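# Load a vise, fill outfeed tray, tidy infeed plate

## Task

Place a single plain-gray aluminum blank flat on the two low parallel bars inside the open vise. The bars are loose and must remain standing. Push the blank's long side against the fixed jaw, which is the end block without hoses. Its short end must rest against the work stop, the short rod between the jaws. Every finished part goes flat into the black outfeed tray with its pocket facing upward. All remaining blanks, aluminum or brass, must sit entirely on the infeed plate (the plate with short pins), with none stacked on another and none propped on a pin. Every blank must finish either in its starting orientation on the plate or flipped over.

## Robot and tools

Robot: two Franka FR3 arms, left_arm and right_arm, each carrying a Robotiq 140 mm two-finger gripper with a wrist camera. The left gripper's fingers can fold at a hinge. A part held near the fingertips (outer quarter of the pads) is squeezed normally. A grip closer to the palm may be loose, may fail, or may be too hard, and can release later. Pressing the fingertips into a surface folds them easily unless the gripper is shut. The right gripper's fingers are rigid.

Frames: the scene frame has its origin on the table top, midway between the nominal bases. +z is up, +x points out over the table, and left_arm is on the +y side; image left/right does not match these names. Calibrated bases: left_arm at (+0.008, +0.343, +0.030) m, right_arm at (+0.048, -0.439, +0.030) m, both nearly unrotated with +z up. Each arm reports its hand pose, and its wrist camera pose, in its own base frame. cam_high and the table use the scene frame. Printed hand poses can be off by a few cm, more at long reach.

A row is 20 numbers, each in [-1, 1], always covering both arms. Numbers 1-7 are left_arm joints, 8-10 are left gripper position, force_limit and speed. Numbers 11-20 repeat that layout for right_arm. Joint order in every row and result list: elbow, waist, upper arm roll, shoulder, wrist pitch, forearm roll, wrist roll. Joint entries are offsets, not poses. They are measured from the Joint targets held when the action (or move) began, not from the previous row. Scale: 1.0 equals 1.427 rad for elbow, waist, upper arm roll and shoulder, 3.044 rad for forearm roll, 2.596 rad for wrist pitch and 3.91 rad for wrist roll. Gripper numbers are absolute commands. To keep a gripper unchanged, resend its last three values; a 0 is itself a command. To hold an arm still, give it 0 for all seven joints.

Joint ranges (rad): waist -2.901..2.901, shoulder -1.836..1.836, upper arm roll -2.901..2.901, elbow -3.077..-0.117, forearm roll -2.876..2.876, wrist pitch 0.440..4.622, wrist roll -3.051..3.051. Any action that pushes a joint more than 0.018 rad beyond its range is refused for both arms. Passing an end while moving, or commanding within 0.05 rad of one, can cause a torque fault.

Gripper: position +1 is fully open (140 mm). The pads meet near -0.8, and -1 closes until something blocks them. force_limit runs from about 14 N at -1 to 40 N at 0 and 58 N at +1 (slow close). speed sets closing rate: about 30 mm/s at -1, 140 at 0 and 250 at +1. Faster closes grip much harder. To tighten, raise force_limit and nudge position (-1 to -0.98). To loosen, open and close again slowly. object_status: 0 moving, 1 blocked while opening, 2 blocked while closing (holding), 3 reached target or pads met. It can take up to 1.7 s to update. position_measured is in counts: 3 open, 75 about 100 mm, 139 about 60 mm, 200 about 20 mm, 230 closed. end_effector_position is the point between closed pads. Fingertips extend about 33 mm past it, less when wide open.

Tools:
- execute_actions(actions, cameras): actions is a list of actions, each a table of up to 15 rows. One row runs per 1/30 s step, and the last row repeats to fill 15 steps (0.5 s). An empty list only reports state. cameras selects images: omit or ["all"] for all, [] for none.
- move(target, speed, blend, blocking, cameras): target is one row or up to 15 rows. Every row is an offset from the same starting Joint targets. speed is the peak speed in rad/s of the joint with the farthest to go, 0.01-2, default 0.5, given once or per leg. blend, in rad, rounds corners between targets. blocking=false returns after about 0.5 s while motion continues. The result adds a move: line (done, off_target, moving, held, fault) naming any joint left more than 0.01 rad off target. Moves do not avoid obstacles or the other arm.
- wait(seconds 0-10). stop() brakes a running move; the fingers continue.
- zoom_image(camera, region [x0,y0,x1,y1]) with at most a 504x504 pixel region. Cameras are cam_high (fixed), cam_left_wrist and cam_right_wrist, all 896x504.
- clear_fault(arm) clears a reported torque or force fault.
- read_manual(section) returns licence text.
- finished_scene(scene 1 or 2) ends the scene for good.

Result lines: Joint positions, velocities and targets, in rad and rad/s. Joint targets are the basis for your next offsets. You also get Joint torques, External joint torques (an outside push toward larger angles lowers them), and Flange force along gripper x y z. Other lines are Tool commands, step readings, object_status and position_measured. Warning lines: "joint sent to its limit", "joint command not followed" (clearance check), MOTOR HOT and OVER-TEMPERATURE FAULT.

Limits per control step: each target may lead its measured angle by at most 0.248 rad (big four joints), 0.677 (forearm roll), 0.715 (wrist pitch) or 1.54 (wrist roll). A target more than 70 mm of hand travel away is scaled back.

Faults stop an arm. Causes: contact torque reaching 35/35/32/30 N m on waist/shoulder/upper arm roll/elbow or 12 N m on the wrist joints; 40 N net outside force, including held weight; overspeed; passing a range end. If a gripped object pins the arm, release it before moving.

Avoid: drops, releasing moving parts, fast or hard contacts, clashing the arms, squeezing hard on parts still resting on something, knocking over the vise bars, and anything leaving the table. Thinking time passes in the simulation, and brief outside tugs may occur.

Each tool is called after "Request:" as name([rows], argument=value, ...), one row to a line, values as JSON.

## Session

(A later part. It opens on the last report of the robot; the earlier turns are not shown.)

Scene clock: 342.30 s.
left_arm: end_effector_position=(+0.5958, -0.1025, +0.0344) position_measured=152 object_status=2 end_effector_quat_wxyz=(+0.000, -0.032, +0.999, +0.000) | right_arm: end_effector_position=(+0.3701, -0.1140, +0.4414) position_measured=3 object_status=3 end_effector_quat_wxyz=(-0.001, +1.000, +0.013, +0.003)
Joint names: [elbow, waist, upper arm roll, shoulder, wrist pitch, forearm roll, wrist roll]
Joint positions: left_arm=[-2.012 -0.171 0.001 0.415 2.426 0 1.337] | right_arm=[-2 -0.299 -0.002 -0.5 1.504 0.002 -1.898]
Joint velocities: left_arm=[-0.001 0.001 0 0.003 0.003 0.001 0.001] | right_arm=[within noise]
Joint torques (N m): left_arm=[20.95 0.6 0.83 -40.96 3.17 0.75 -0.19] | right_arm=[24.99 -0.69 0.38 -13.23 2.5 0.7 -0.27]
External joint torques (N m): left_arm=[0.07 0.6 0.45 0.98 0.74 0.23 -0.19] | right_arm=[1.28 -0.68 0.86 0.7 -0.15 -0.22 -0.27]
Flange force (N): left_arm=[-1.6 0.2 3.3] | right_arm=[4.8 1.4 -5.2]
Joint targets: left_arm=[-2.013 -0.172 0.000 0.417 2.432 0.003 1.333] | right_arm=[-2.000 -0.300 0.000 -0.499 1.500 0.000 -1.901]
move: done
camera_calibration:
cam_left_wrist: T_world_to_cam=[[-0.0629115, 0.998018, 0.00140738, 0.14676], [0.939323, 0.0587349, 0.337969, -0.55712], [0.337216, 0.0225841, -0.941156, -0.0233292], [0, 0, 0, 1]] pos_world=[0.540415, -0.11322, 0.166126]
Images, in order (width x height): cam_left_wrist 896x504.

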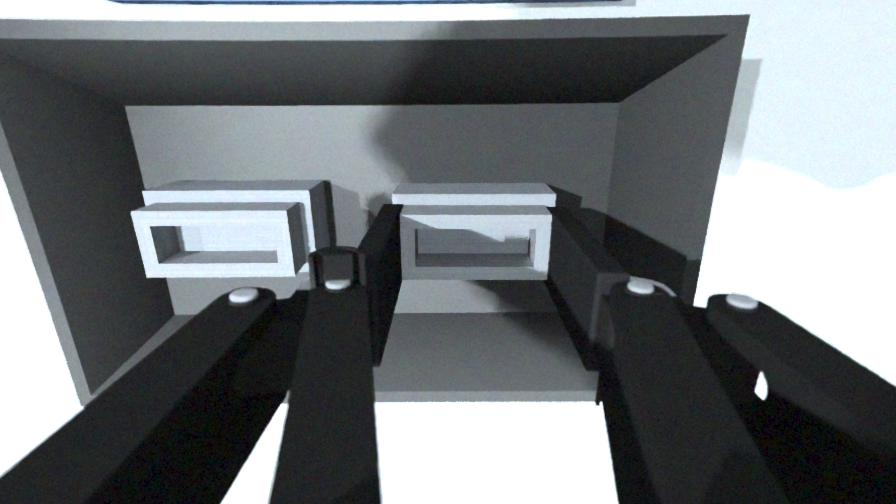

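Request:
move([
  [0.00016,0,0,-0.00168,-0.001,0,0,-1,-0.5,-1,0,0,0,0,0,0,0,1,1,1],
  [0.00016,0,0,-0.00168,-0.001,0,0,-0.079,-0.5,-1,0,0,0,0,0,0,0,1,1,1],
], speed=[0.02, 0.02], cameras=["cam_left_wrist"])

Request:
zoom_image(camera="cam_left_wrist", region=[330, 160, 630, 320])

Scene clock: 363.57 s.
left_arm: end_effector_position=(+0.5958, -0.1026, +0.0344) position_measured=139 object_status=0 end_effector_quat_wxyz=(+0.000, -0.032, +0.999, +0.000) | right_arm: end_effector_position=(+0.3701, -0.1140, +0.4414) position_measured=3 object_status=3 end_effector_quat_wxyz=(-0.001, +1.000, +0.013, +0.003)
Joint names: [elbow, waist, upper arm roll, shoulder, wrist pitch, forearm roll, wrist roll]
Joint positions: left_arm=[-2.012 -0.171 0.001 0.415 2.427 0 1.337] | right_arm=[-2 -0.299 -0.002 -0.5 1.504 0.002 -1.898]
Joint velocities: within noise
Joint torques (N m): left_arm=[21.02 0.61 0.83 -41.91 2.71 0.73 -0.21] | right_arm=[24.98 -0.67 0.34 -13.24 2.5 0.72 -0.23]
External joint torques (N m): left_arm=[0.17 0.5 0.36 -0.03 0.28 0.22 -0.21] | right_arm=[1.31 -0.66 0.82 0.59 -0.15 -0.2 -0.23]
Flange force (N): left_arm=[-0.2 0.3 0.5] | right_arm=[4.5 1.3 -5.2]
Joint targets: left_arm=[-2.013 -0.172 0.000 0.415 2.429 0.003 1.333] | right_arm=[-2.000 -0.300 0.000 -0.499 1.500 0.000 -1.901]
move: done
camera_calibration:
cam_left_wrist: T_world_to_cam=[[-0.0628994, 0.998019, 0.00133436, 0.146788], [0.939219, 0.0587413, 0.338256, -0.557141], [0.337508, 0.0225294, -0.941053, -0.0235542], [0, 0, 0, 1]] pos_world=[0.54046, -0.113239, 0.166095]
Images, in order (width x height): cam_left_wrist 896x504.

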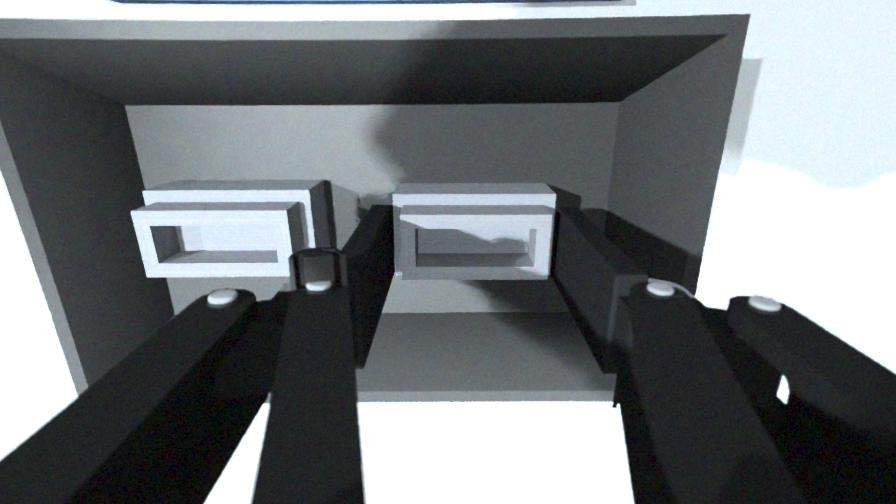

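Scaled by 1.680 from the camera's 896x504 image, which has a finer 1280x720 frame.

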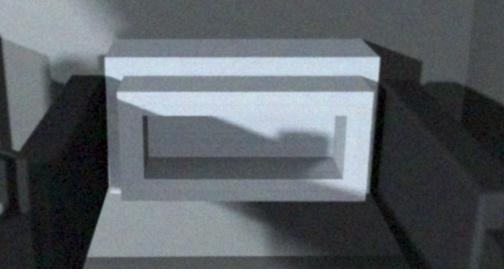

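Request:
move([
  [0.0189,0,0,-0.07685,-0.05263,0,0,-0.079,-0.5,-1,0,0.02,0,0,0,0,0,0.128,-0.05,-1],
  [0.00911,0.33076,0,-0.6412,-0.35786,-0.001,0,-0.079,-0.5,-1,0,0.04,0,0,0,0,0,0.128,-0.05,-1],
  [0.00911,0.33076,0,-0.6412,-0.35786,-0.001,0,-0.079,-0.5,-1,0.38584,0.88297,0,0.72943,0.19156,0,-0.08072,0.128,-0.05,-1],
], speed=[0.1, 0.7, 0.7], blend=[0.01, 0.03, 0], cameras=["cam_high", "cam_right_wrist"])

Scene clock: 414.63 s.
left_arm: end_effector_position=(+0.3699, +0.1139, +0.4416) position_measured=139 object_status=3 end_effector_quat_wxyz=(+0.002, -0.263, +0.965, +0.000) | right_arm: end_effector_position=(+0.4036, +0.5787, +0.1603) position_measured=113 object_status=3 end_effector_quat_wxyz=(-0.001, +0.696, +0.718, +0.000)
Joint names: [elbow, waist, upper arm roll, shoulder, wrist pitch, forearm roll, wrist roll]
Joint positions: left_arm=[-1.999 0.298 0.001 -0.5 1.502 0 1.336] | right_arm=[-1.451 0.96 0.001 0.542 1.993 0.002 -2.211]
Joint velocities: left_arm=[within noise] | right_arm=[0 0 0.001 0 0 0 -0.007]
Joint torques (N m): left_arm=[23.3 0.98 0.17 -13.77 2.41 0.9 -0.19] | right_arm=[26.3 -0.34 1.37 -48.84 2.84 0.8 -0.25]
External joint torques (N m): left_arm=[-0.04 0.94 0.55 -0.18 -0.04 0.11 -0.19] | right_arm=[1.63 -0.38 0.78 0.5 0.23 -0.06 -0.25]
Flange force (N): left_arm=[0.4 1.2 0.2] | right_arm=[8.3 6.8 -1.4]
Joint targets: left_arm=[-2.000 0.299 0.000 -0.500 1.500 0.000 1.333] | right_arm=[-1.450 0.960 0.000 0.541 1.998 0.000 -2.216]
move: done
camera_calibration:
cam_right_wrist: T_world_to_cam=[[0.998847, 0.0470821, -0.00935194, -0.419433], [0.0474096, -0.937109, 0.345802, 0.471851], [0.0075173, -0.345847, -0.938261, 0.483077], [0, 0, 0, 1]] pos_world=[0.392948, 0.628994, 0.286163]
Images, in order (width x height): cam_high 896x504, cam_right_wrist 896x504.

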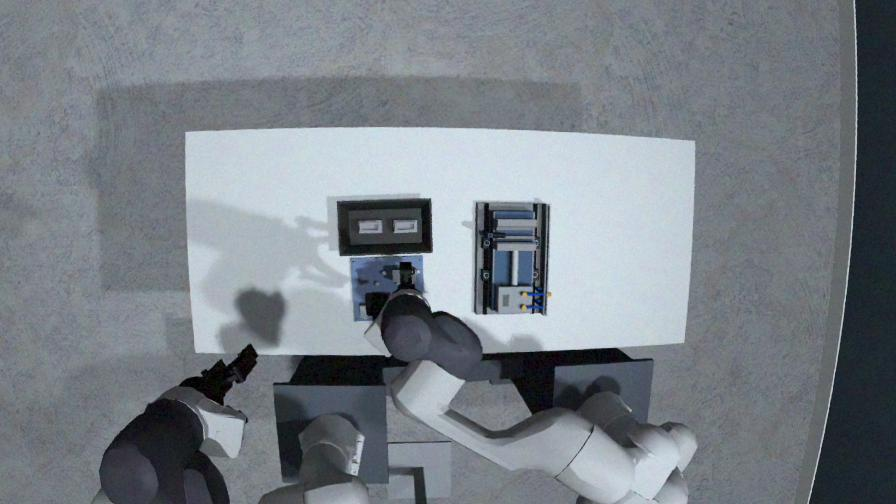

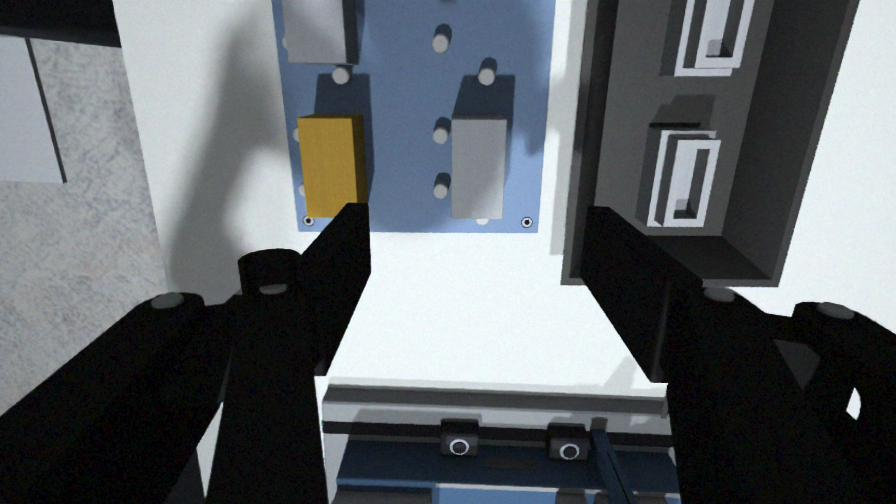

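Request:
execute_actions(actions=[], cameras=["cam_right_wrist"])

Request:
zoom_image(camera="cam_right_wrist", region=[340, 80, 620, 300])

Scene clock: 428.90 s.
left_arm: end_effector_position=(+0.3698, +0.1138, +0.4416) position_measured=139 object_status=3 end_effector_quat_wxyz=(+0.002, -0.263, +0.965, +0.000) | right_arm: end_effector_position=(+0.4037, +0.5789, +0.1604) position_measured=113 object_status=3 end_effector_quat_wxyz=(-0.001, +0.696, +0.718, +0.000)
Joint names: [elbow, waist, upper arm roll, shoulder, wrist pitch, forearm roll, wrist roll]
Joint positions: left_arm=[-1.999 0.298 0.001 -0.5 1.502 0 1.336] | right_arm=[-1.451 0.96 0.001 0.542 1.993 0.002 -2.213]
Joint velocities: within noise
Joint torques (N m): left_arm=[23.43 0.94 0.22 -13.71 2.43 0.9 -0.17] | right_arm=[26.21 -0.24 1.35 -48.84 2.78 0.8 -0.22]
External joint torques (N m): left_arm=[0.17 0.91 0.62 -0.16 -0.01 0.1 -0.17] | right_arm=[1.56 -0.55 0.57 0.5 0.17 -0.06 -0.22]
Flange force (N): left_arm=[-0.2 1.1 -0.4] | right_arm=[7.9 6.9 -1.4]
Joint targets: left_arm=[-2.000 0.299 0.000 -0.500 1.500 0.000 1.333] | right_arm=[-1.450 0.960 0.000 0.541 1.998 0.000 -2.216]
Tool commands: left_gripper/position=-0.079 left_gripper/force_limit=-0.5 left_gripper/speed=-1.0 right_gripper/position=+0.128 right_gripper/force_limit=-0.05 right_gripper/speed=-1.0
camera_calibration:
cam_right_wrist: T_world_to_cam=[[0.99876, 0.0489736, -0.00897129, -0.420681], [0.0490567, -0.937194, 0.345341, 0.471424], [0.00850476, -0.345353, -0.938434, 0.482588], [0, 0, 0, 1]] pos_world=[0.392928, 0.629081, 0.286301]
Images, in order (width x height): cam_right_wrist 896x504.

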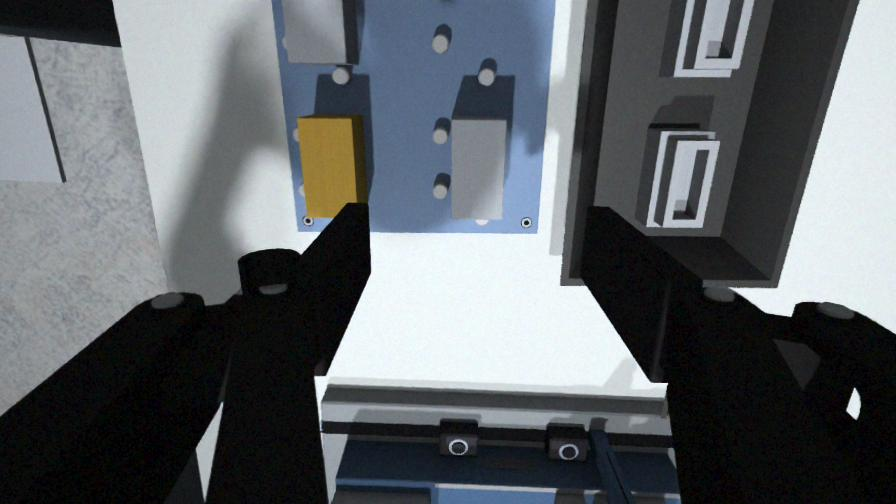

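Scaled by 1.800 from the camera's 896x504 image, which has a finer 1280x720 frame.

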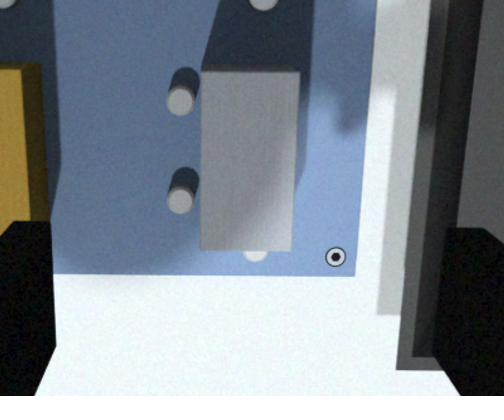

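Request:
move(target=[0, 0, 0, 0, 0, 0, 0, -0.079, -0.5, -1, -0.04445, -0.00378, 0, 0.08703, 0.07189, 0, -0.0046, 0.128, -0.05, -1], speed=0.35, cameras=["cam_right_wrist"])

Request:
zoom_image(camera="cam_right_wrist", region=[340, 40, 620, 300])

Scene clock: 472.50 s.
left_arm: end_effector_position=(+0.3697, +0.1138, +0.4415) position_measured=139 object_status=3 end_effector_quat_wxyz=(+0.002, -0.263, +0.965, +0.000) | right_arm: end_effector_position=(+0.4087, +0.5802, +0.0593) position_measured=113 object_status=3 end_effector_quat_wxyz=(-0.001, +0.691, +0.722, -0.001)
Joint names: [elbow, waist, upper arm roll, shoulder, wrist pitch, forearm roll, wrist roll]
Joint positions: left_arm=[-1.999 0.298 0.001 -0.5 1.502 0 1.336] | right_arm=[-1.514 0.956 0.001 0.667 2.179 0.002 -2.23]
Joint velocities: left_arm=[within noise] | right_arm=[0.002 -0.001 0 0 0.003 0 -0.001]
Joint torques (N m): left_arm=[23.47 0.9 0.24 -13.73 2.46 0.89 -0.18] | right_arm=[25.03 -0.69 1.47 -51.18 2.8 0.72 -0.2]
External joint torques (N m): left_arm=[0.16 0.89 0.68 -0.12 0.01 0.1 -0.18] | right_arm=[1.3 -0.55 0.9 0.3 0.18 -0.05 -0.2]
Flange force (N): left_arm=[-0.3 1.2 -0.4] | right_arm=[5.7 5.4 0.2]
Joint targets: left_arm=[-2.000 0.299 0.000 -0.500 1.500 0.000 1.333] | right_arm=[-1.513 0.954 0.000 0.665 2.184 0.000 -2.234]
move: done
camera_calibration:
cam_right_wrist: T_world_to_cam=[[0.998078, 0.0611468, -0.0100735, -0.433311], [0.0608424, -0.935987, 0.346738, 0.501746], [0.0117732, -0.346684, -0.937908, 0.38752], [0, 0, 0, 1]] pos_world=[0.397388, 0.63047, 0.185119]
Images, in order (width x height): cam_right_wrist 896x504.

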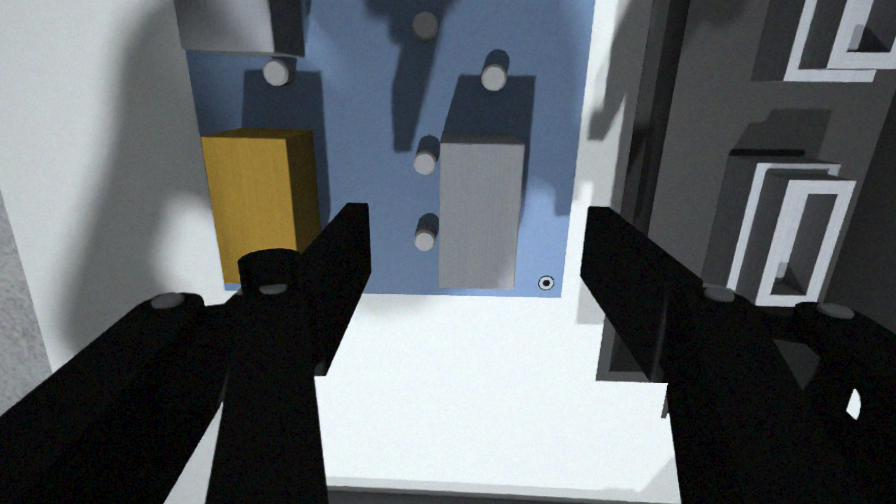

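Scaled by 1.800 from the camera's 896x504 image, which has a finer 1280x720 frame.

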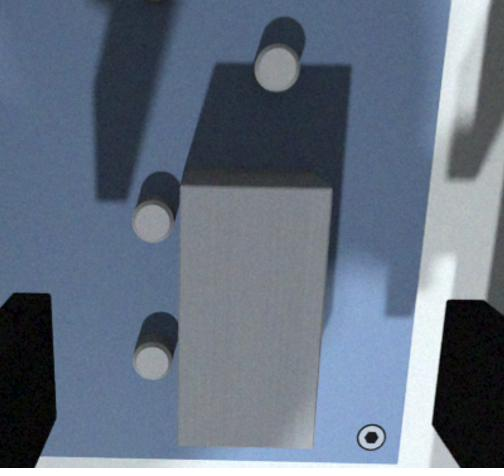

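Request:
move([
  [0, 0, 0, 0, 0, 0, 0, -0.079, -0.5, -1, 0.0002, -0.00147, 0, 0.03642, 0.01991, 0, -0.00092, 0.128, -0.05, -1],
  [0, 0, 0, 0, 0, 0, 0, -0.079, -0.5, -1, 0.0002, -0.00147, 0, 0.03642, 0.01991, 0, -0.00092, -1, -0.05, -1],
], speed=0.15, cameras=["cam_right_wrist"])

Scene clock: 494.43 s.
left_arm: end_effector_position=(+0.3697, +0.1138, +0.4414) position_measured=139 object_status=3 end_effector_quat_wxyz=(+0.001, -0.263, +0.965, +0.000) | right_arm: end_effector_position=(+0.4113, +0.5813, +0.0282) position_measured=183 object_status=0 end_effector_quat_wxyz=(-0.001, +0.691, +0.723, +0.000)
Joint names: [elbow, waist, upper arm roll, shoulder, wrist pitch, forearm roll, wrist roll]
Joint positions: left_arm=[-1.999 0.298 0.001 -0.5 1.502 0 1.336] | right_arm=[-1.514 0.954 0.001 0.717 2.232 0.002 -2.234]
Joint velocities: within noise
Joint torques (N m): left_arm=[23.56 0.94 0.27 -13.74 2.47 0.9 -0.21] | right_arm=[24.5 -0.78 1.4 -50.96 2.78 0.71 -0.26]
External joint torques (N m): left_arm=[0.23 0.86 0.61 -0.18 0.01 0.1 -0.21] | right_arm=[1.17 -0.74 0.72 1.21 0.16 -0.03 -0.26]
Flange force (N): left_arm=[-0.3 1.0 -0.6] | right_arm=[7.2 7.1 2.0]
Joint targets: left_arm=[-2.000 0.299 0.000 -0.500 1.500 0.000 1.333] | right_arm=[-1.513 0.952 0.000 0.717 2.236 0.000 -2.238]
move: done
camera_calibration:
cam_right_wrist: T_world_to_cam=[[0.997953, 0.0633932, -0.00845709, -0.437604], [0.0624165, -0.936567, 0.344887, 0.513115], [0.0139429, -0.344709, -0.938606, 0.356605], [0, 0, 0, 1]] pos_world=[0.399709, 0.631233, 0.154044]
Images, in order (width x height): cam_right_wrist 896x504.

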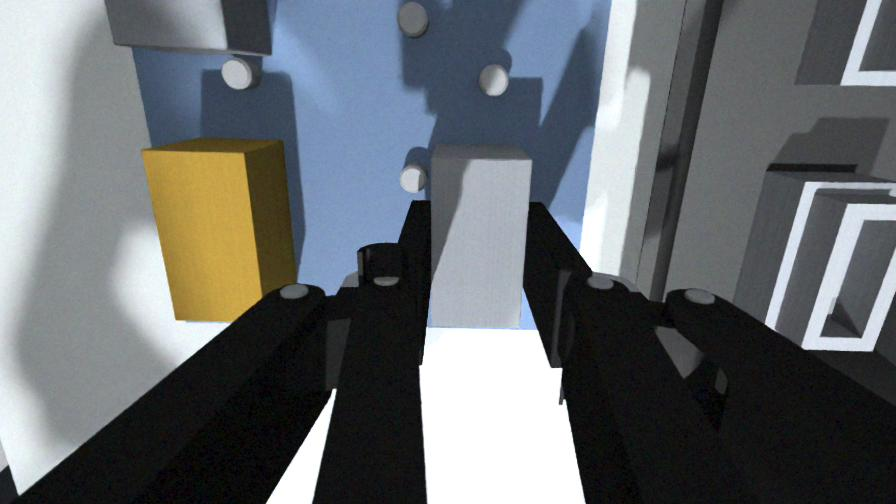

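Request:
wait(seconds=0.7, cameras=[])

Scene clock: 496.43 s.
left_arm: end_effector_position=(+0.3696, +0.1138, +0.4414) position_measured=139 object_status=3 end_effector_quat_wxyz=(+0.001, -0.263, +0.965, +0.000) | right_arm: end_effector_position=(+0.4113, +0.5813, +0.0282) position_measured=183 object_status=2 end_effector_quat_wxyz=(-0.001, +0.691, +0.723, +0.000)
Joint names: [elbow, waist, upper arm roll, shoulder, wrist pitch, forearm roll, wrist roll]
Joint positions: left_arm=[-1.999 0.298 0.001 -0.5 1.502 0 1.336] | right_arm=[-1.514 0.954 0.001 0.717 2.232 0.002 -2.235]
Joint velocities: within noise
Joint torques (N m): left_arm=[23.52 0.93 0.25 -13.75 2.48 0.9 -0.15] | right_arm=[24.55 -0.71 1.36 -51.03 2.78 0.7 -0.2]
External joint torques (N m): left_arm=[0.17 0.89 0.65 -0.1 0.03 0.1 -0.15] | right_arm=[1.32 -0.57 0.76 0.97 0.18 -0.04 -0.2]
Flange force (N): left_arm=[-0.4 1.2 -0.4] | right_arm=[7.4 6.9 1.6]
Joint targets: left_arm=[-2.000 0.299 0.000 -0.500 1.500 0.000 1.333] | right_arm=[-1.513 0.952 0.000 0.717 2.236 0.000 -2.238]
Tool commands: left_gripper/position=-0.079 left_gripper/force_limit=-0.5 left_gripper/speed=-1.0 right_gripper/position=-1.0 right_gripper/force_limit=-0.05 right_gripper/speed=-1.0
wait: 0.70 s; at rest from the start
No camera images: "cameras" was empty.

Request:
move([
  [0, 0, 0, 0, 0, 0, 0, -0.079, -0.5, -1, 0.00598, 0, 0, -0.03282, -0.02134, 0, 0, -1, -0.05, -1],
  [0, 0, 0, 0, 0, 0, 0, -0.079, -0.5, -1, 0.06828, 0, 0, -0.10752, -0.09664, 0, 0, -1, -0.05, -1],
  [0, 0, 0, 0, 0, 0, 0, -0.079, -0.5, -1, -0.25908, -0.30877, 0, -0.32229, -0.03398, 0, -0.10438, -1, -0.05, -1],
], speed=[0.15, 0.3, 0.4], blend=[0.02, 0.05, 0], cameras=["cam_right_wrist", "cam_high"])

Request:
zoom_image(camera="cam_right_wrist", region=[280, 60, 680, 400])

Scene clock: 529.83 s.
left_arm: end_effector_position=(+0.3696, +0.1138, +0.4414) position_measured=139 object_status=3 end_effector_quat_wxyz=(+0.001, -0.263, +0.965, +0.000) | right_arm: end_effector_position=(+0.5380, +0.3004, +0.1597) position_measured=183 object_status=2 end_effector_quat_wxyz=(-0.001, +0.705, +0.710, -0.001)
Joint names: [elbow, waist, upper arm roll, shoulder, wrist pitch, forearm roll, wrist roll]
Joint positions: left_arm=[-1.999 0.298 0.001 -0.5 1.502 0 1.336] | right_arm=[-1.882 0.511 -0.002 0.261 2.142 0.002 -2.641]
Joint velocities: left_arm=[within noise] | right_arm=[0 0 -0.002 -0.001 0 0.001 -0.006]
Joint torques (N m): left_arm=[23.54 0.87 0.28 -13.78 2.47 0.9 -0.21] | right_arm=[25.91 -0.3 1.34 -41.52 2.93 0.75 -0.17]
External joint torques (N m): left_arm=[0.11 0.84 0.68 -0.02 0.02 0.11 -0.21] | right_arm=[1.92 -0.4 1 -0.85 0.34 -0.05 -0.17]
Flange force (N): left_arm=[-0.5 1.0 -0.3] | right_arm=[2.3 4.5 -2.4]
Joint targets: left_arm=[-2.000 0.299 0.000 -0.500 1.500 0.000 1.333] | right_arm=[-1.883 0.512 0.000 0.258 2.148 0.000 -2.646]
move: done; blend cut to 0 rad at target 1
camera_calibration:
cam_right_wrist: T_world_to_cam=[[0.999664, 0.0242748, -0.00912186, -0.534232], [0.0259317, -0.937696, 0.346487, 0.216523], [-0.00014263, -0.346607, -0.93801, 0.389498], [0, 0, 0, 1]] pos_world=[0.528493, 0.351004, 0.285458]
Images, in order (width x height): cam_high 896x504, cam_right_wrist 896x504.

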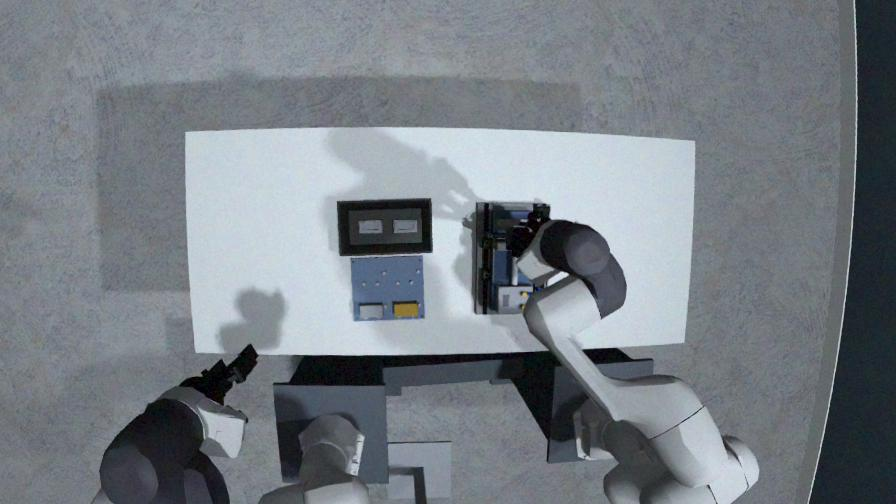

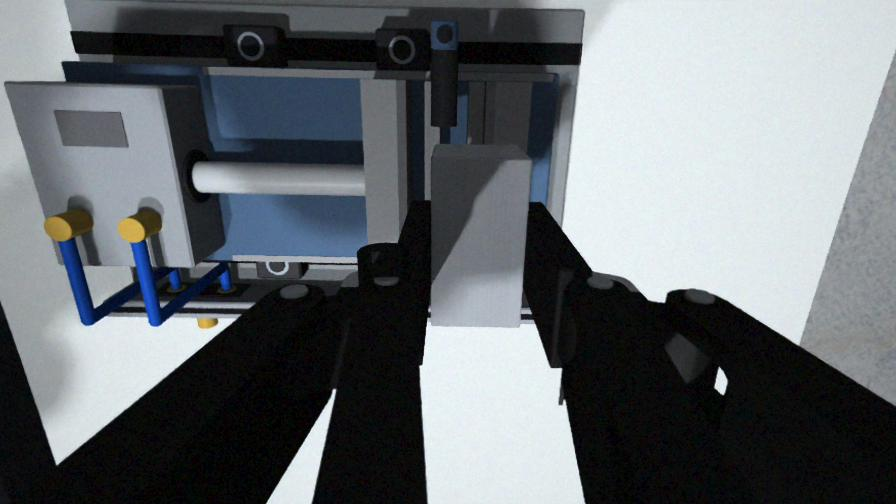

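Scaled by 1.260 from the camera's 896x504 image, which has a finer 1280x720 frame.

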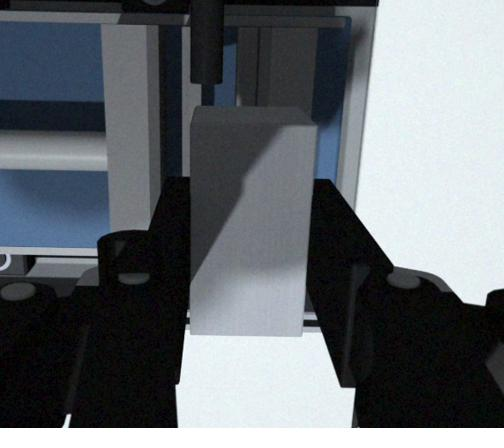

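Request:
zoom_image(camera="cam_right_wrist", region=[350, 50, 590, 220])

Scaled by 2.100 from the camera's 896x504 image, which has a finer 1280x720 frame.

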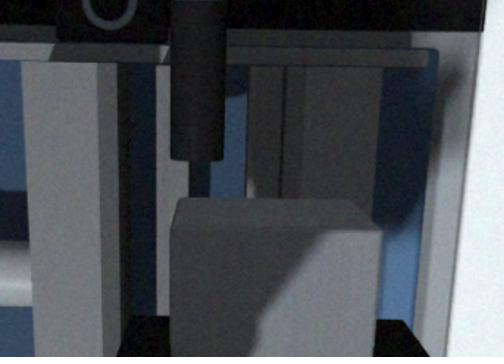

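Request:
move([
  [0, 0, 0, 0, 0, 0, 0, -0.079, -0.5, -1, -0.04668, 0.00198, 0, -0.0166, 0.01653, 0, 0.00059, -1, -0.05, -1],
  [0, 0, 0, 0, 0, 0, 0, -0.079, -0.5, -1, -0.06385, 0.00198, 0, 0.00689, 0.03888, 0, 0.00059, -1, -0.05, -1],
], speed=[0.15, 0.1], blend=[0.01, 0], cameras=["cam_right_wrist"])

Request:
zoom_image(camera="cam_right_wrist", region=[330, 20, 610, 200])

Scene clock: 586.00 s.
left_arm: end_effector_position=(+0.3696, +0.1138, +0.4414) position_measured=139 object_status=3 end_effector_quat_wxyz=(+0.001, -0.263, +0.965, +0.000) | right_arm: end_effector_position=(+0.5262, +0.2952, +0.1230) position_measured=183 object_status=2 end_effector_quat_wxyz=(+0.000, +0.703, +0.711, +0.000)
Joint names: [elbow, waist, upper arm roll, shoulder, wrist pitch, forearm roll, wrist roll]
Joint positions: left_arm=[-1.999 0.298 0.001 -0.5 1.502 0 1.336] | right_arm=[-1.974 0.513 -0.002 0.268 2.242 0.002 -2.643]
Joint velocities: left_arm=[within noise] | right_arm=[0 0 0 -0.001 0.004 0.001 0.001]
Joint torques (N m): left_arm=[23.47 0.91 0.28 -13.78 2.5 0.89 -0.21] | right_arm=[25.15 0.15 1.25 -40.38 2.91 0.69 -0.14]
External joint torques (N m): left_arm=[0.21 0.9 0.71 -0.32 0.06 0.1 -0.21] | right_arm=[2.04 0.17 1.01 -0.47 0.34 -0.05 -0.14]
Flange force (N): left_arm=[0.1 1.3 -0.3] | right_arm=[3.6 5.4 -1.6]
Joint targets: left_arm=[-2.000 0.299 0.000 -0.500 1.500 0.000 1.333] | right_arm=[-1.974 0.515 0.000 0.267 2.249 0.000 -2.644]
move: done; blend cut to 0 rad at target 1
camera_calibration:
cam_right_wrist: T_world_to_cam=[[0.999571, 0.0281849, -0.00790393, -0.52382], [0.0291786, -0.937791, 0.345973, 0.223026], [0.00233899, -0.346055, -0.938211, 0.351804], [0, 0, 0, 1]] pos_world=[0.516265, 0.345659, 0.248766]
Images, in order (width x height): cam_right_wrist 896x504.

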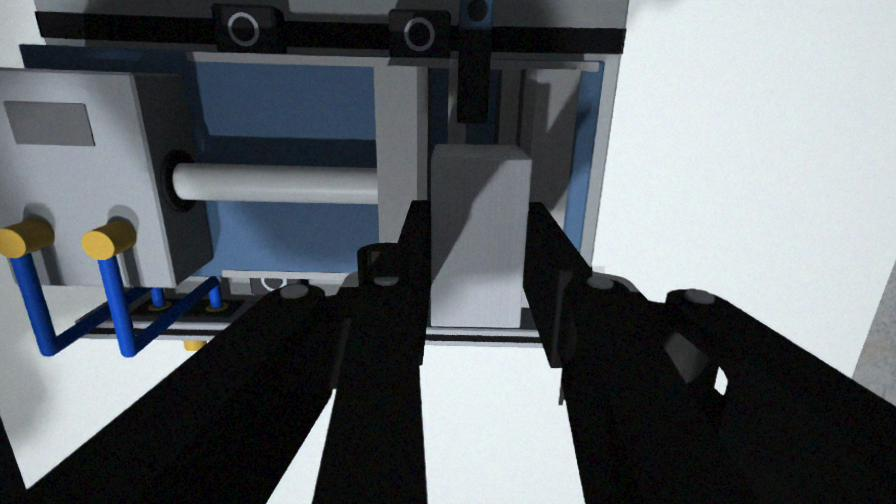

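Scaled by 1.800 from the camera's 896x504 image, which has a finer 1280x720 frame.

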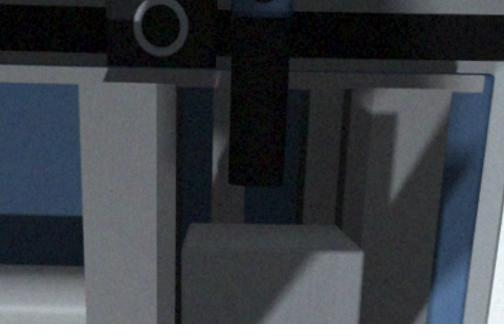

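Request:
zoom_image(camera="cam_right_wrist", region=[410, 60, 590, 160])

Scaled by 2.800 from the camera's 896x504 image, which has a finer 1280x720 frame.

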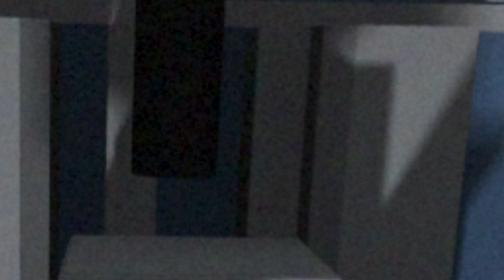

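Request:
move(target=[0, 0, 0, 0, 0, 0, 0, -0.079, -0.5, -1, -0.01067, 0, 0, 0.02001, 0.01686, 0, 0, -1, -0.05, -1], speed=0.05, cameras=["cam_right_wrist"])

Request:
zoom_image(camera="cam_right_wrist", region=[400, 40, 600, 200])

Scene clock: 614.83 s.
left_arm: end_effector_position=(+0.3696, +0.1138, +0.4414) position_measured=139 object_status=3 end_effector_quat_wxyz=(+0.001, -0.263, +0.965, +0.000) | right_arm: end_effector_position=(+0.5263, +0.2953, +0.1033) position_measured=183 object_status=2 end_effector_quat_wxyz=(+0.000, +0.703, +0.711, +0.000)
Joint names: [elbow, waist, upper arm roll, shoulder, wrist pitch, forearm roll, wrist roll]
Joint positions: left_arm=[-1.999 0.298 0.001 -0.5 1.502 0 1.336] | right_arm=[-1.989 0.513 -0.002 0.297 2.286 0.002 -2.643]
Joint velocities: left_arm=[within noise] | right_arm=[0.001 -0.001 0.001 0 0.004 -0.002 0.001]
Joint torques (N m): left_arm=[23.55 0.85 0.29 -13.76 2.51 0.89 -0.2] | right_arm=[24.69 0.13 1.3 -40.53 2.92 0.67 -0.12]
External joint torques (N m): left_arm=[0.16 0.82 0.7 -0.06 0.05 0.1 -0.2] | right_arm=[1.92 0.32 1.17 -0.1 0.34 -0.05 -0.12]
Flange force (N): left_arm=[-0.5 1.1 -0.4] | right_arm=[4.1 5.8 -0.7]
Joint targets: left_arm=[-2.000 0.299 0.000 -0.500 1.500 0.000 1.333] | right_arm=[-1.989 0.515 0.000 0.296 2.292 0.000 -2.644]
move: done
camera_calibration:
cam_right_wrist: T_world_to_cam=[[0.999575, 0.0282247, -0.00733299, -0.524246], [0.0290189, -0.937862, 0.345793, 0.230071], [0.00288256, -0.345858, -0.938282, 0.333048], [0, 0, 0, 1]] pos_world=[0.516387, 0.345759, 0.229092]
Images, in order (width x height): cam_right_wrist 896x504.

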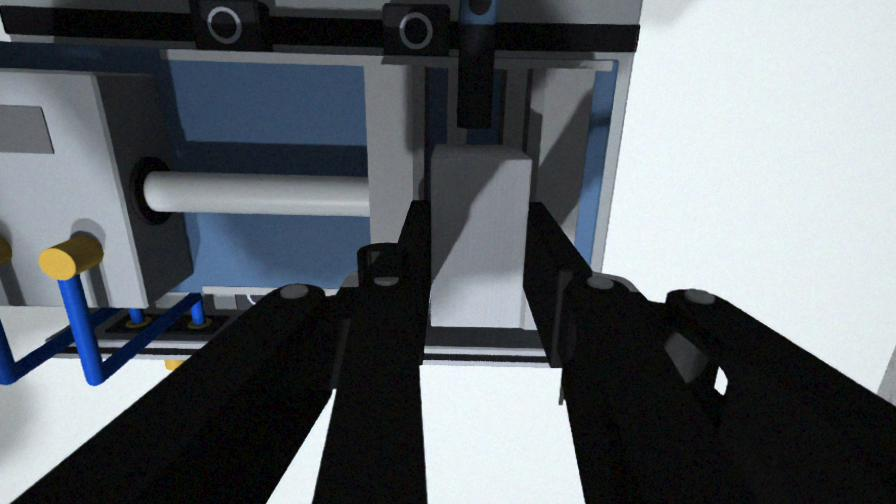

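Scaled by 2.520 from the camera's 896x504 image, which has a finer 1280x720 frame.

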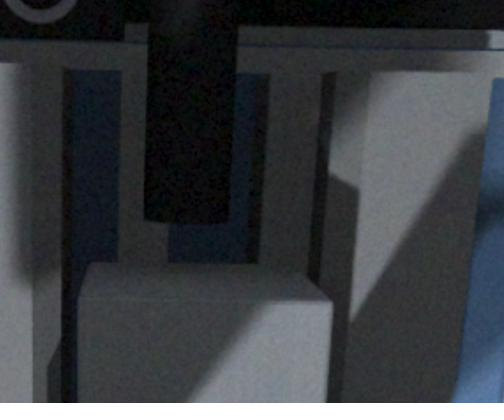

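Request:
execute_actions([
  [[0,0,0,0,0,0,0,-0.079,-0.5,-1,0.0012278,-0.00028518,0,0.00082005,-0.00022412,0,-0.00010408,-1,-0.05,-1]],
  [[0,0,0,0,0,0,0,-0.079,-0.5,-1,0.0012278,-0.00028518,0,0.00082005,-0.00022412,0,-0.00010408,-1,-0.05,-1]],
  [[0,0,0,0,0,0,0,-0.079,-0.5,-1,0.0012278,-0.00028518,0,0.00082005,-0.00022412,0,-0.00010408,-1,-0.05,-1]],
  [[0,0,0,0,0,0,0,-0.079,-0.5,-1,0.0012278,-0.00028518,0,0.00082005,-0.00022412,0,-0.00010408,-1,-0.05,-1]],
  [[0,0,0,0,0,0,0,-0.079,-0.5,-1,0.0012278,-0.00028518,0,0.00082005,-0.00022412,0,-0.00010408,-1,-0.05,-1]],
], cameras=[])

Scene clock: 636.53 s.
left_arm: end_effector_position=(+0.3696, +0.1138, +0.4413) position_measured=139 object_status=3 end_effector_quat_wxyz=(+0.001, -0.263, +0.965, +0.000) | right_arm: end_effector_position=(+0.5279, +0.2962, +0.1024) position_measured=183 object_status=2 end_effector_quat_wxyz=(+0.000, +0.703, +0.711, +0.001)
Joint names: [elbow, waist, upper arm roll, shoulder, wrist pitch, forearm roll, wrist roll]
Joint positions: left_arm=[-1.999 0.298 0.001 -0.5 1.502 0 1.336] | right_arm=[-1.983 0.513 -0.002 0.302 2.287 0.002 -2.643]
Joint velocities: within noise
Joint torques (N m): left_arm=[23.52 0.9 0.28 -13.72 2.5 0.9 -0.16] | right_arm=[25.27 -0.32 1.32 -40.48 2.72 0.68 -0.26]
External joint torques (N m): left_arm=[0.26 0.96 0.79 -0.25 0.05 0.12 -0.16] | right_arm=[2.44 -0.41 0.94 0.31 0.13 -0.05 -0.26]
External joint torques at the end of the 1st action: left_arm=[0.24 0.88 0.73 -0.27 0.07 0.11 -0.19] | right_arm=[2.22 -0.19 0.92 0.2 0.25 -0.04 -0.15]
External joint torques at the end of the 2nd action: left_arm=[0.17 0.93 0.75 -0.09 0.07 0.11 -0.15] | right_arm=[2.59 -0.21 1.14 0 0.16 -0.04 -0.12]
External joint torques at the end of the 3rd action: left_arm=[0.23 0.88 0.76 -0.21 0.07 0.12 -0.17] | right_arm=[2.84 -0.17 1.1 0.08 0.11 -0.03 -0.23]
External joint torques at the end of the 4th action: left_arm=[0.25 0.84 0.67 -0.22 0.06 0.1 -0.2] | right_arm=[2.87 -0.24 1.12 0.18 0.12 -0.06 -0.2]
Flange force (N): left_arm=[-0.2 1.4 -0.5] | right_arm=[4.7 9.4 -0.9]
Flange force at the end of the 1st action (N): left_arm=[-0.1 1.3 -0.4] | right_arm=[4.4 8.0 -0.7]
Flange force at the end of the 2nd action (N): left_arm=[-0.5 1.3 -0.3] | right_arm=[5.0 8.9 -1.4]
Flange force at the end of the 3rd action (N): left_arm=[-0.3 1.3 -0.4] | right_arm=[5.5 10.1 -1.6]
Flange force at the end of the 4th action (N): left_arm=[-0.2 1.1 -0.5] | right_arm=[5.7 10.4 -1.4]
Joint targets: left_arm=[-2.000 0.299 0.000 -0.500 1.500 0.000 1.333] | right_arm=[-1.980 0.513 0.000 0.302 2.289 0.000 -2.646]
Step readings (joint positions of left_arm | right_arm; steps 1 to 15: 1st action; 16 to 30: 2nd action; 31 to 45: 3rd action; 46 to 60: 4th action; 61 to 75: 5th action):
0: [-1.999 0.298 0.001 -0.500 1.502 0.000 1.336] | [-1.989 0.513 -0.002 0.297 2.287 0.002 -2.643]
1: [-1.999 0.298 0.001 -0.500 1.502 0.000 1.336] | [-1.989 0.513 -0.002 0.297 2.287 0.002 -2.643]
2: [-1.999 0.298 0.001 -0.500 1.502 0.000 1.336] | [-1.989 0.513 -0.002 0.297 2.287 0.002 -2.643]
4: [-1.999 0.298 0.001 -0.500 1.502 0.000 1.336] | [-1.989 0.513 -0.002 0.297 2.287 0.002 -2.643]
8: [-1.999 0.298 0.001 -0.500 1.502 0.000 1.336] | [-1.989 0.513 -0.002 0.297 2.287 0.002 -2.643]
15: [-1.999 0.298 0.001 -0.500 1.502 0.000 1.336] | [-1.989 0.513 -0.002 0.297 2.287 0.002 -2.643]
16: [-1.999 0.298 0.001 -0.500 1.502 0.000 1.336] | [-1.989 0.513 -0.002 0.297 2.287 0.002 -2.643]
17: [-1.999 0.298 0.001 -0.500 1.502 0.000 1.336] | [-1.989 0.513 -0.002 0.298 2.287 0.002 -2.643]
19: [-1.999 0.298 0.001 -0.500 1.502 0.000 1.336] | [-1.989 0.513 -0.002 0.298 2.287 0.002 -2.643]
23: [-1.999 0.298 0.001 -0.500 1.502 0.000 1.336] | [-1.989 0.513 -0.002 0.299 2.287 0.002 -2.643]
30: [-1.999 0.298 0.001 -0.500 1.502 0.000 1.336] | [-1.989 0.513 -0.002 0.299 2.287 0.002 -2.643]
31: [-1.999 0.298 0.001 -0.500 1.502 0.000 1.336] | [-1.989 0.513 -0.002 0.299 2.287 0.002 -2.643]
32: [-1.999 0.298 0.001 -0.500 1.502 0.000 1.336] | [-1.988 0.513 -0.002 0.299 2.287 0.002 -2.643]
34: [-1.999 0.298 0.001 -0.500 1.502 0.000 1.336] | [-1.987 0.513 -0.002 0.299 2.287 0.002 -2.643]
38: [-1.999 0.298 0.001 -0.500 1.502 0.000 1.336] | [-1.987 0.513 -0.002 0.300 2.287 0.002 -2.643]
45: [-1.999 0.298 0.001 -0.500 1.502 0.000 1.336] | [-1.987 0.513 -0.002 0.300 2.287 0.002 -2.643]
46: [-1.999 0.298 0.001 -0.500 1.502 0.000 1.336] | [-1.987 0.513 -0.002 0.300 2.287 0.002 -2.643]
47: [-1.999 0.298 0.001 -0.500 1.502 0.000 1.336] | [-1.986 0.513 -0.002 0.300 2.287 0.002 -2.643]
49: [-1.999 0.298 0.001 -0.500 1.502 0.000 1.336] | [-1.986 0.513 -0.002 0.301 2.287 0.002 -2.643]
53: [-1.999 0.298 0.001 -0.500 1.502 0.000 1.336] | [-1.985 0.513 -0.002 0.301 2.287 0.002 -2.643]
60: [-1.999 0.298 0.001 -0.500 1.502 0.000 1.336] | [-1.985 0.513 -0.002 0.301 2.287 0.002 -2.643]
61: [-1.999 0.298 0.001 -0.500 1.502 0.000 1.336] | [-1.985 0.513 -0.002 0.301 2.287 0.002 -2.643]
62: [-1.999 0.298 0.001 -0.500 1.502 0.000 1.336] | [-1.985 0.513 -0.002 0.301 2.287 0.002 -2.643]
64: [-1.999 0.298 0.001 -0.500 1.502 0.000 1.336] | [-1.984 0.513 -0.002 0.302 2.287 0.002 -2.643]
68: [-1.999 0.298 0.001 -0.500 1.502 0.000 1.336] | [-1.984 0.513 -0.002 0.302 2.287 0.002 -2.643]
75: [-1.999 0.298 0.001 -0.500 1.502 0.000 1.336] | [-1.983 0.513 -0.002 0.302 2.287 0.002 -2.643]
No camera images: "cameras" was empty.

Request:
execute_actions([
  [[0,0,0,0,0,0,0,-0.079,-0.5,-1,0.0012278,-0.00028518,0,0.00082005,-0.00022412,0,-0.00010408,-1,-0.05,-1]],
  [[0,0,0,0,0,0,0,-0.079,-0.5,-1,0.0012278,-0.00028518,0,0.00082005,-0.00022412,0,-0.00010408,-1,-0.05,-1]],
  [[0,0,0,0,0,0,0,-0.079,-0.5,-1,0.0012278,-0.00028518,0,0.00082005,-0.00022412,0,-0.00010408,-1,-0.05,-1]],
], cameras=["cam_right_wrist"])

Request:
zoom_image(camera="cam_right_wrist", region=[400, 40, 600, 200])

Scene clock: 643.33 s.
left_arm: end_effector_position=(+0.3695, +0.1137, +0.4413) position_measured=139 object_status=3 end_effector_quat_wxyz=(+0.001, -0.263, +0.965, +0.000) | right_arm: end_effector_position=(+0.5283, +0.2968, +0.1017) position_measured=183 object_status=2 end_effector_quat_wxyz=(+0.000, +0.703, +0.711, +0.000)
Joint names: [elbow, waist, upper arm roll, shoulder, wrist pitch, forearm roll, wrist roll]
Joint positions: left_arm=[-2 0.298 0.001 -0.5 1.502 0 1.336] | right_arm=[-1.98 0.513 -0.002 0.306 2.285 0.002 -2.643]
Joint velocities: within noise
Joint torques (N m): left_arm=[23.56 0.93 0.27 -13.75 2.52 0.9 -0.2] | right_arm=[26.21 -0.87 1.11 -40.72 3.2 0.58 -0.3]
External joint torques (N m): left_arm=[0.24 0.96 0.77 -0.12 0.07 0.12 -0.2] | right_arm=[3.49 -0.9 0.78 0 0.63 -0.14 -0.3]
External joint torques at the end of the 1st action: left_arm=[0.26 0.93 0.83 -0.23 0.08 0.13 -0.18] | right_arm=[2.85 -0.62 0.84 0.24 0.41 -0.06 -0.22]
External joint torques at the end of the 2nd action: left_arm=[0.2 0.82 0.68 -0.17 0.06 0.11 -0.17] | right_arm=[3.38 -0.63 0.81 0.02 0.52 -0.11 -0.28]
Flange force (N): left_arm=[-0.5 1.3 -0.5] | right_arm=[5.4 12.2 -1.0]
Flange force at the end of the 1st action (N): left_arm=[-0.3 1.4 -0.5] | right_arm=[5.0 10.5 -0.7]
Flange force at the end of the 2nd action (N): left_arm=[-0.3 1.2 -0.4] | right_arm=[5.6 11.8 -1.1]
Joint targets: left_arm=[-2.000 0.299 0.000 -0.500 1.500 0.000 1.333] | right_arm=[-1.975 0.511 0.000 0.305 2.288 0.000 -2.647]
Step readings (joint positions of left_arm | right_arm; steps 1 to 15: 1st action; 16 to 30: 2nd action; 31 to 45: 3rd action):
0: [-1.999 0.298 0.001 -0.500 1.502 0.000 1.336] | [-1.983 0.513 -0.002 0.302 2.287 0.002 -2.643]
1: [-1.999 0.298 0.001 -0.500 1.502 0.000 1.336] | [-1.983 0.513 -0.002 0.302 2.287 0.002 -2.643]
2: [-1.999 0.298 0.001 -0.500 1.502 0.000 1.336] | [-1.983 0.513 -0.002 0.303 2.287 0.002 -2.643]
4: [-1.999 0.298 0.001 -0.500 1.502 0.000 1.336] | [-1.982 0.513 -0.002 0.303 2.287 0.002 -2.643]
8: [-1.999 0.298 0.001 -0.500 1.502 0.000 1.336] | [-1.982 0.513 -0.002 0.303 2.287 0.002 -2.643]
15: [-1.999 0.298 0.001 -0.500 1.502 0.000 1.336] | [-1.982 0.513 -0.002 0.303 2.287 0.002 -2.643]
16: [-1.999 0.298 0.001 -0.500 1.502 0.000 1.336] | [-1.982 0.513 -0.002 0.303 2.287 0.002 -2.643]
17: [-1.999 0.298 0.001 -0.500 1.502 0.000 1.336] | [-1.982 0.513 -0.002 0.304 2.287 0.002 -2.643]
19: [-1.999 0.298 0.001 -0.500 1.502 0.000 1.336] | [-1.981 0.513 -0.002 0.304 2.287 0.002 -2.643]
23: [-1.999 0.298 0.001 -0.500 1.502 0.000 1.336] | [-1.981 0.513 -0.002 0.304 2.287 0.002 -2.643]
30: [-2.000 0.298 0.001 -0.500 1.502 0.000 1.336] | [-1.981 0.513 -0.002 0.304 2.287 0.002 -2.643]
31: [-2.000 0.298 0.001 -0.500 1.502 0.000 1.336] | [-1.981 0.513 -0.002 0.305 2.287 0.002 -2.643]
32: [-2.000 0.298 0.001 -0.500 1.502 0.000 1.336] | [-1.981 0.513 -0.002 0.305 2.286 0.002 -2.643]
34: [-2.000 0.298 0.001 -0.500 1.502 0.000 1.336] | [-1.980 0.513 -0.002 0.305 2.286 0.002 -2.643]
38: [-2.000 0.298 0.001 -0.500 1.502 0.000 1.336] | [-1.980 0.513 -0.002 0.306 2.286 0.002 -2.643]
45: [-2.000 0.298 0.001 -0.500 1.502 0.000 1.336] | [-1.980 0.513 -0.002 0.306 2.285 0.002 -2.643]
camera_calibration:
cam_right_wrist: T_world_to_cam=[[0.999558, 0.0286883, -0.00777992, -0.526334], [0.0296082, -0.93781, 0.345883, 0.231572], [0.00262671, -0.345961, -0.938245, 0.332236], [0, 0, 0, 1]] pos_world=[0.518372, 0.347211, 0.227527]
Images, in order (width x height): cam_right_wrist 896x504.

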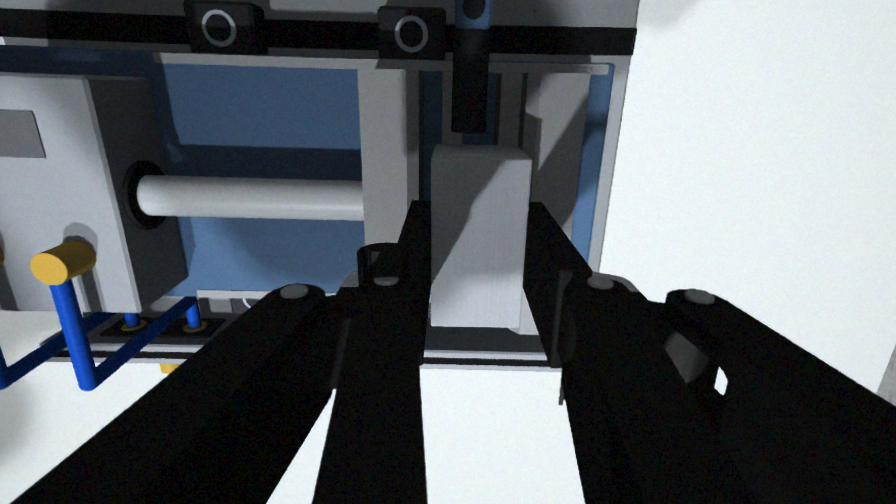

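Scaled by 2.520 from the camera's 896x504 image, which has a finer 1280x720 frame.

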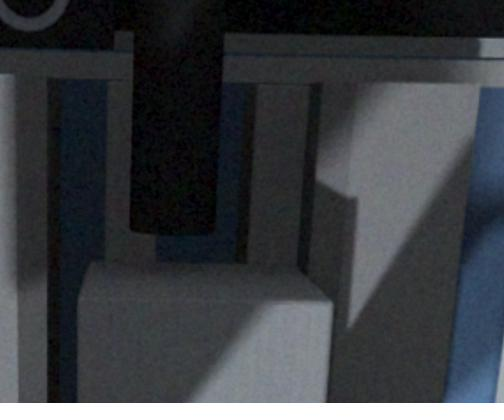

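Request:
execute_actions([
  [[0,0,0,0,0,0,0,-0.079,-0.5,-1,0.0015046,0.0010125,0,0.00066485,-0.00046162,0,0.00036954,-1,-0.05,-1]],
  [[0,0,0,0,0,0,0,-0.079,-0.5,-1,0.0015046,0.0010125,0,0.00066485,-0.00046162,0,0.00036954,-1,-0.05,-1]],
  [[0,0,0,0,0,0,0,-0.079,-0.5,-1,0.0015046,0.0010125,0,0.00066485,-0.00046162,0,0.00036954,-1,-0.05,-1]],
  [[0,0,0,0,0,0,0,-0.079,-0.5,-1,0.0015046,0.0010125,0,0.00066485,-0.00046162,0,0.00036954,-1,-0.05,-1]],
], cameras=[])

Scene clock: 653.60 s.
left_arm: end_effector_position=(+0.3695, +0.1137, +0.4413) position_measured=139 object_status=3 end_effector_quat_wxyz=(+0.001, -0.263, +0.965, +0.000) | right_arm: end_effector_position=(+0.5283, +0.2986, +0.1015) position_measured=183 object_status=2 end_effector_quat_wxyz=(-0.001, +0.702, +0.712, -0.001)
Joint names: [elbow, waist, upper arm roll, shoulder, wrist pitch, forearm roll, wrist roll]
Joint positions: left_arm=[-2 0.298 0.001 -0.5 1.502 0 1.336] | right_arm=[-1.972 0.516 -0.002 0.311 2.28 0.002 -2.643]
Joint velocities: within noise
Joint torques (N m): left_arm=[23.53 0.86 0.33 -13.75 2.51 0.9 -0.17] | right_arm=[26.9 0.08 1.07 -41.56 3.34 0.65 0.06]
External joint torques (N m): left_arm=[0.19 0.94 0.9 -0.14 0.06 0.13 -0.17] | right_arm=[4.02 -0.01 0.68 -0.47 0.76 -0.07 0.06]
External joint torques at the end of the 1st action: left_arm=[0.19 0.92 0.83 -0.1 0.06 0.12 -0.17] | right_arm=[3.66 -0.42 0.87 0.18 0.72 -0.14 -0.14]
External joint torques at the end of the 2nd action: left_arm=[0.29 0.89 0.73 -0.28 0.07 0.1 -0.18] | right_arm=[3.99 -0.06 0.77 -0.07 0.85 -0.13 -0.17]
External joint torques at the end of the 3rd action: left_arm=[0.21 0.86 0.81 -0.21 0.06 0.12 -0.18] | right_arm=[3.97 0.08 0.88 -0.46 0.81 -0.06 -0.07]
Flange force (N): left_arm=[-0.4 1.5 -0.4] | right_arm=[7.1 12.1 -1.8]
Flange force at the end of the 1st action (N): left_arm=[-0.5 1.4 -0.4] | right_arm=[6.6 12.7 -0.7]
Flange force at the end of the 2nd action (N): left_arm=[-0.2 1.3 -0.6] | right_arm=[7.1 13.0 -1.0]
Flange force at the end of the 3rd action (N): left_arm=[-0.2 1.4 -0.4] | right_arm=[7.0 11.9 -1.7]
Joint targets: left_arm=[-2.000 0.299 0.000 -0.500 1.500 0.000 1.333] | right_arm=[-1.966 0.517 0.000 0.309 2.283 0.000 -2.641]
Step readings (joint positions of left_arm | right_arm; steps 1 to 15: 1st action; 16 to 30: 2nd action; 31 to 45: 3rd action; 46 to 60: 4th action):
0: [-2.000 0.298 0.001 -0.500 1.502 0.000 1.336] | [-1.979 0.513 -0.002 0.306 2.285 0.002 -2.643]
1: [-2.000 0.298 0.001 -0.500 1.502 0.000 1.336] | [-1.979 0.513 -0.002 0.306 2.285 0.002 -2.643]
2: [-2.000 0.298 0.001 -0.500 1.502 0.000 1.336] | [-1.979 0.513 -0.002 0.306 2.285 0.002 -2.643]
4: [-2.000 0.298 0.001 -0.500 1.502 0.000 1.336] | [-1.978 0.513 -0.002 0.306 2.284 0.002 -2.643]
8: [-2.000 0.298 0.001 -0.500 1.502 0.000 1.336] | [-1.978 0.513 -0.002 0.307 2.284 0.002 -2.643]
15: [-2.000 0.298 0.001 -0.500 1.502 0.000 1.336] | [-1.978 0.513 -0.002 0.307 2.283 0.002 -2.643]
16: [-2.000 0.298 0.001 -0.500 1.502 0.000 1.336] | [-1.978 0.513 -0.002 0.307 2.283 0.002 -2.643]
17: [-2.000 0.298 0.001 -0.500 1.502 0.000 1.336] | [-1.977 0.513 -0.002 0.307 2.283 0.002 -2.643]
19: [-2.000 0.298 0.001 -0.500 1.502 0.000 1.336] | [-1.977 0.513 -0.002 0.307 2.282 0.002 -2.643]
23: [-2.000 0.298 0.001 -0.500 1.502 0.000 1.336] | [-1.976 0.513 -0.002 0.308 2.282 0.002 -2.643]
30: [-2.000 0.298 0.001 -0.500 1.502 0.000 1.336] | [-1.976 0.513 -0.002 0.308 2.281 0.002 -2.643]
31: [-2.000 0.298 0.001 -0.500 1.502 0.000 1.336] | [-1.976 0.513 -0.002 0.308 2.281 0.002 -2.643]
32: [-2.000 0.298 0.001 -0.500 1.502 0.000 1.336] | [-1.975 0.513 -0.002 0.308 2.281 0.002 -2.643]
34: [-2.000 0.298 0.001 -0.500 1.502 0.000 1.336] | [-1.975 0.514 -0.002 0.309 2.281 0.002 -2.643]
38: [-2.000 0.298 0.001 -0.500 1.502 0.000 1.336] | [-1.974 0.514 -0.002 0.309 2.281 0.002 -2.643]
45: [-2.000 0.298 0.001 -0.500 1.502 0.000 1.336] | [-1.974 0.514 -0.002 0.309 2.281 0.002 -2.643]
46: [-2.000 0.298 0.001 -0.500 1.502 0.000 1.336] | [-1.974 0.514 -0.002 0.309 2.280 0.002 -2.643]
47: [-2.000 0.298 0.001 -0.500 1.502 0.000 1.336] | [-1.973 0.514 -0.002 0.310 2.280 0.002 -2.643]
49: [-2.000 0.298 0.001 -0.500 1.502 0.000 1.336] | [-1.973 0.515 -0.002 0.310 2.280 0.002 -2.643]
53: [-2.000 0.298 0.001 -0.500 1.502 0.000 1.336] | [-1.972 0.516 -0.002 0.311 2.280 0.002 -2.643]
60: [-2.000 0.298 0.001 -0.500 1.502 0.000 1.336] | [-1.972 0.516 -0.002 0.311 2.280 0.002 -2.643]
No camera images: "cameras" was empty.


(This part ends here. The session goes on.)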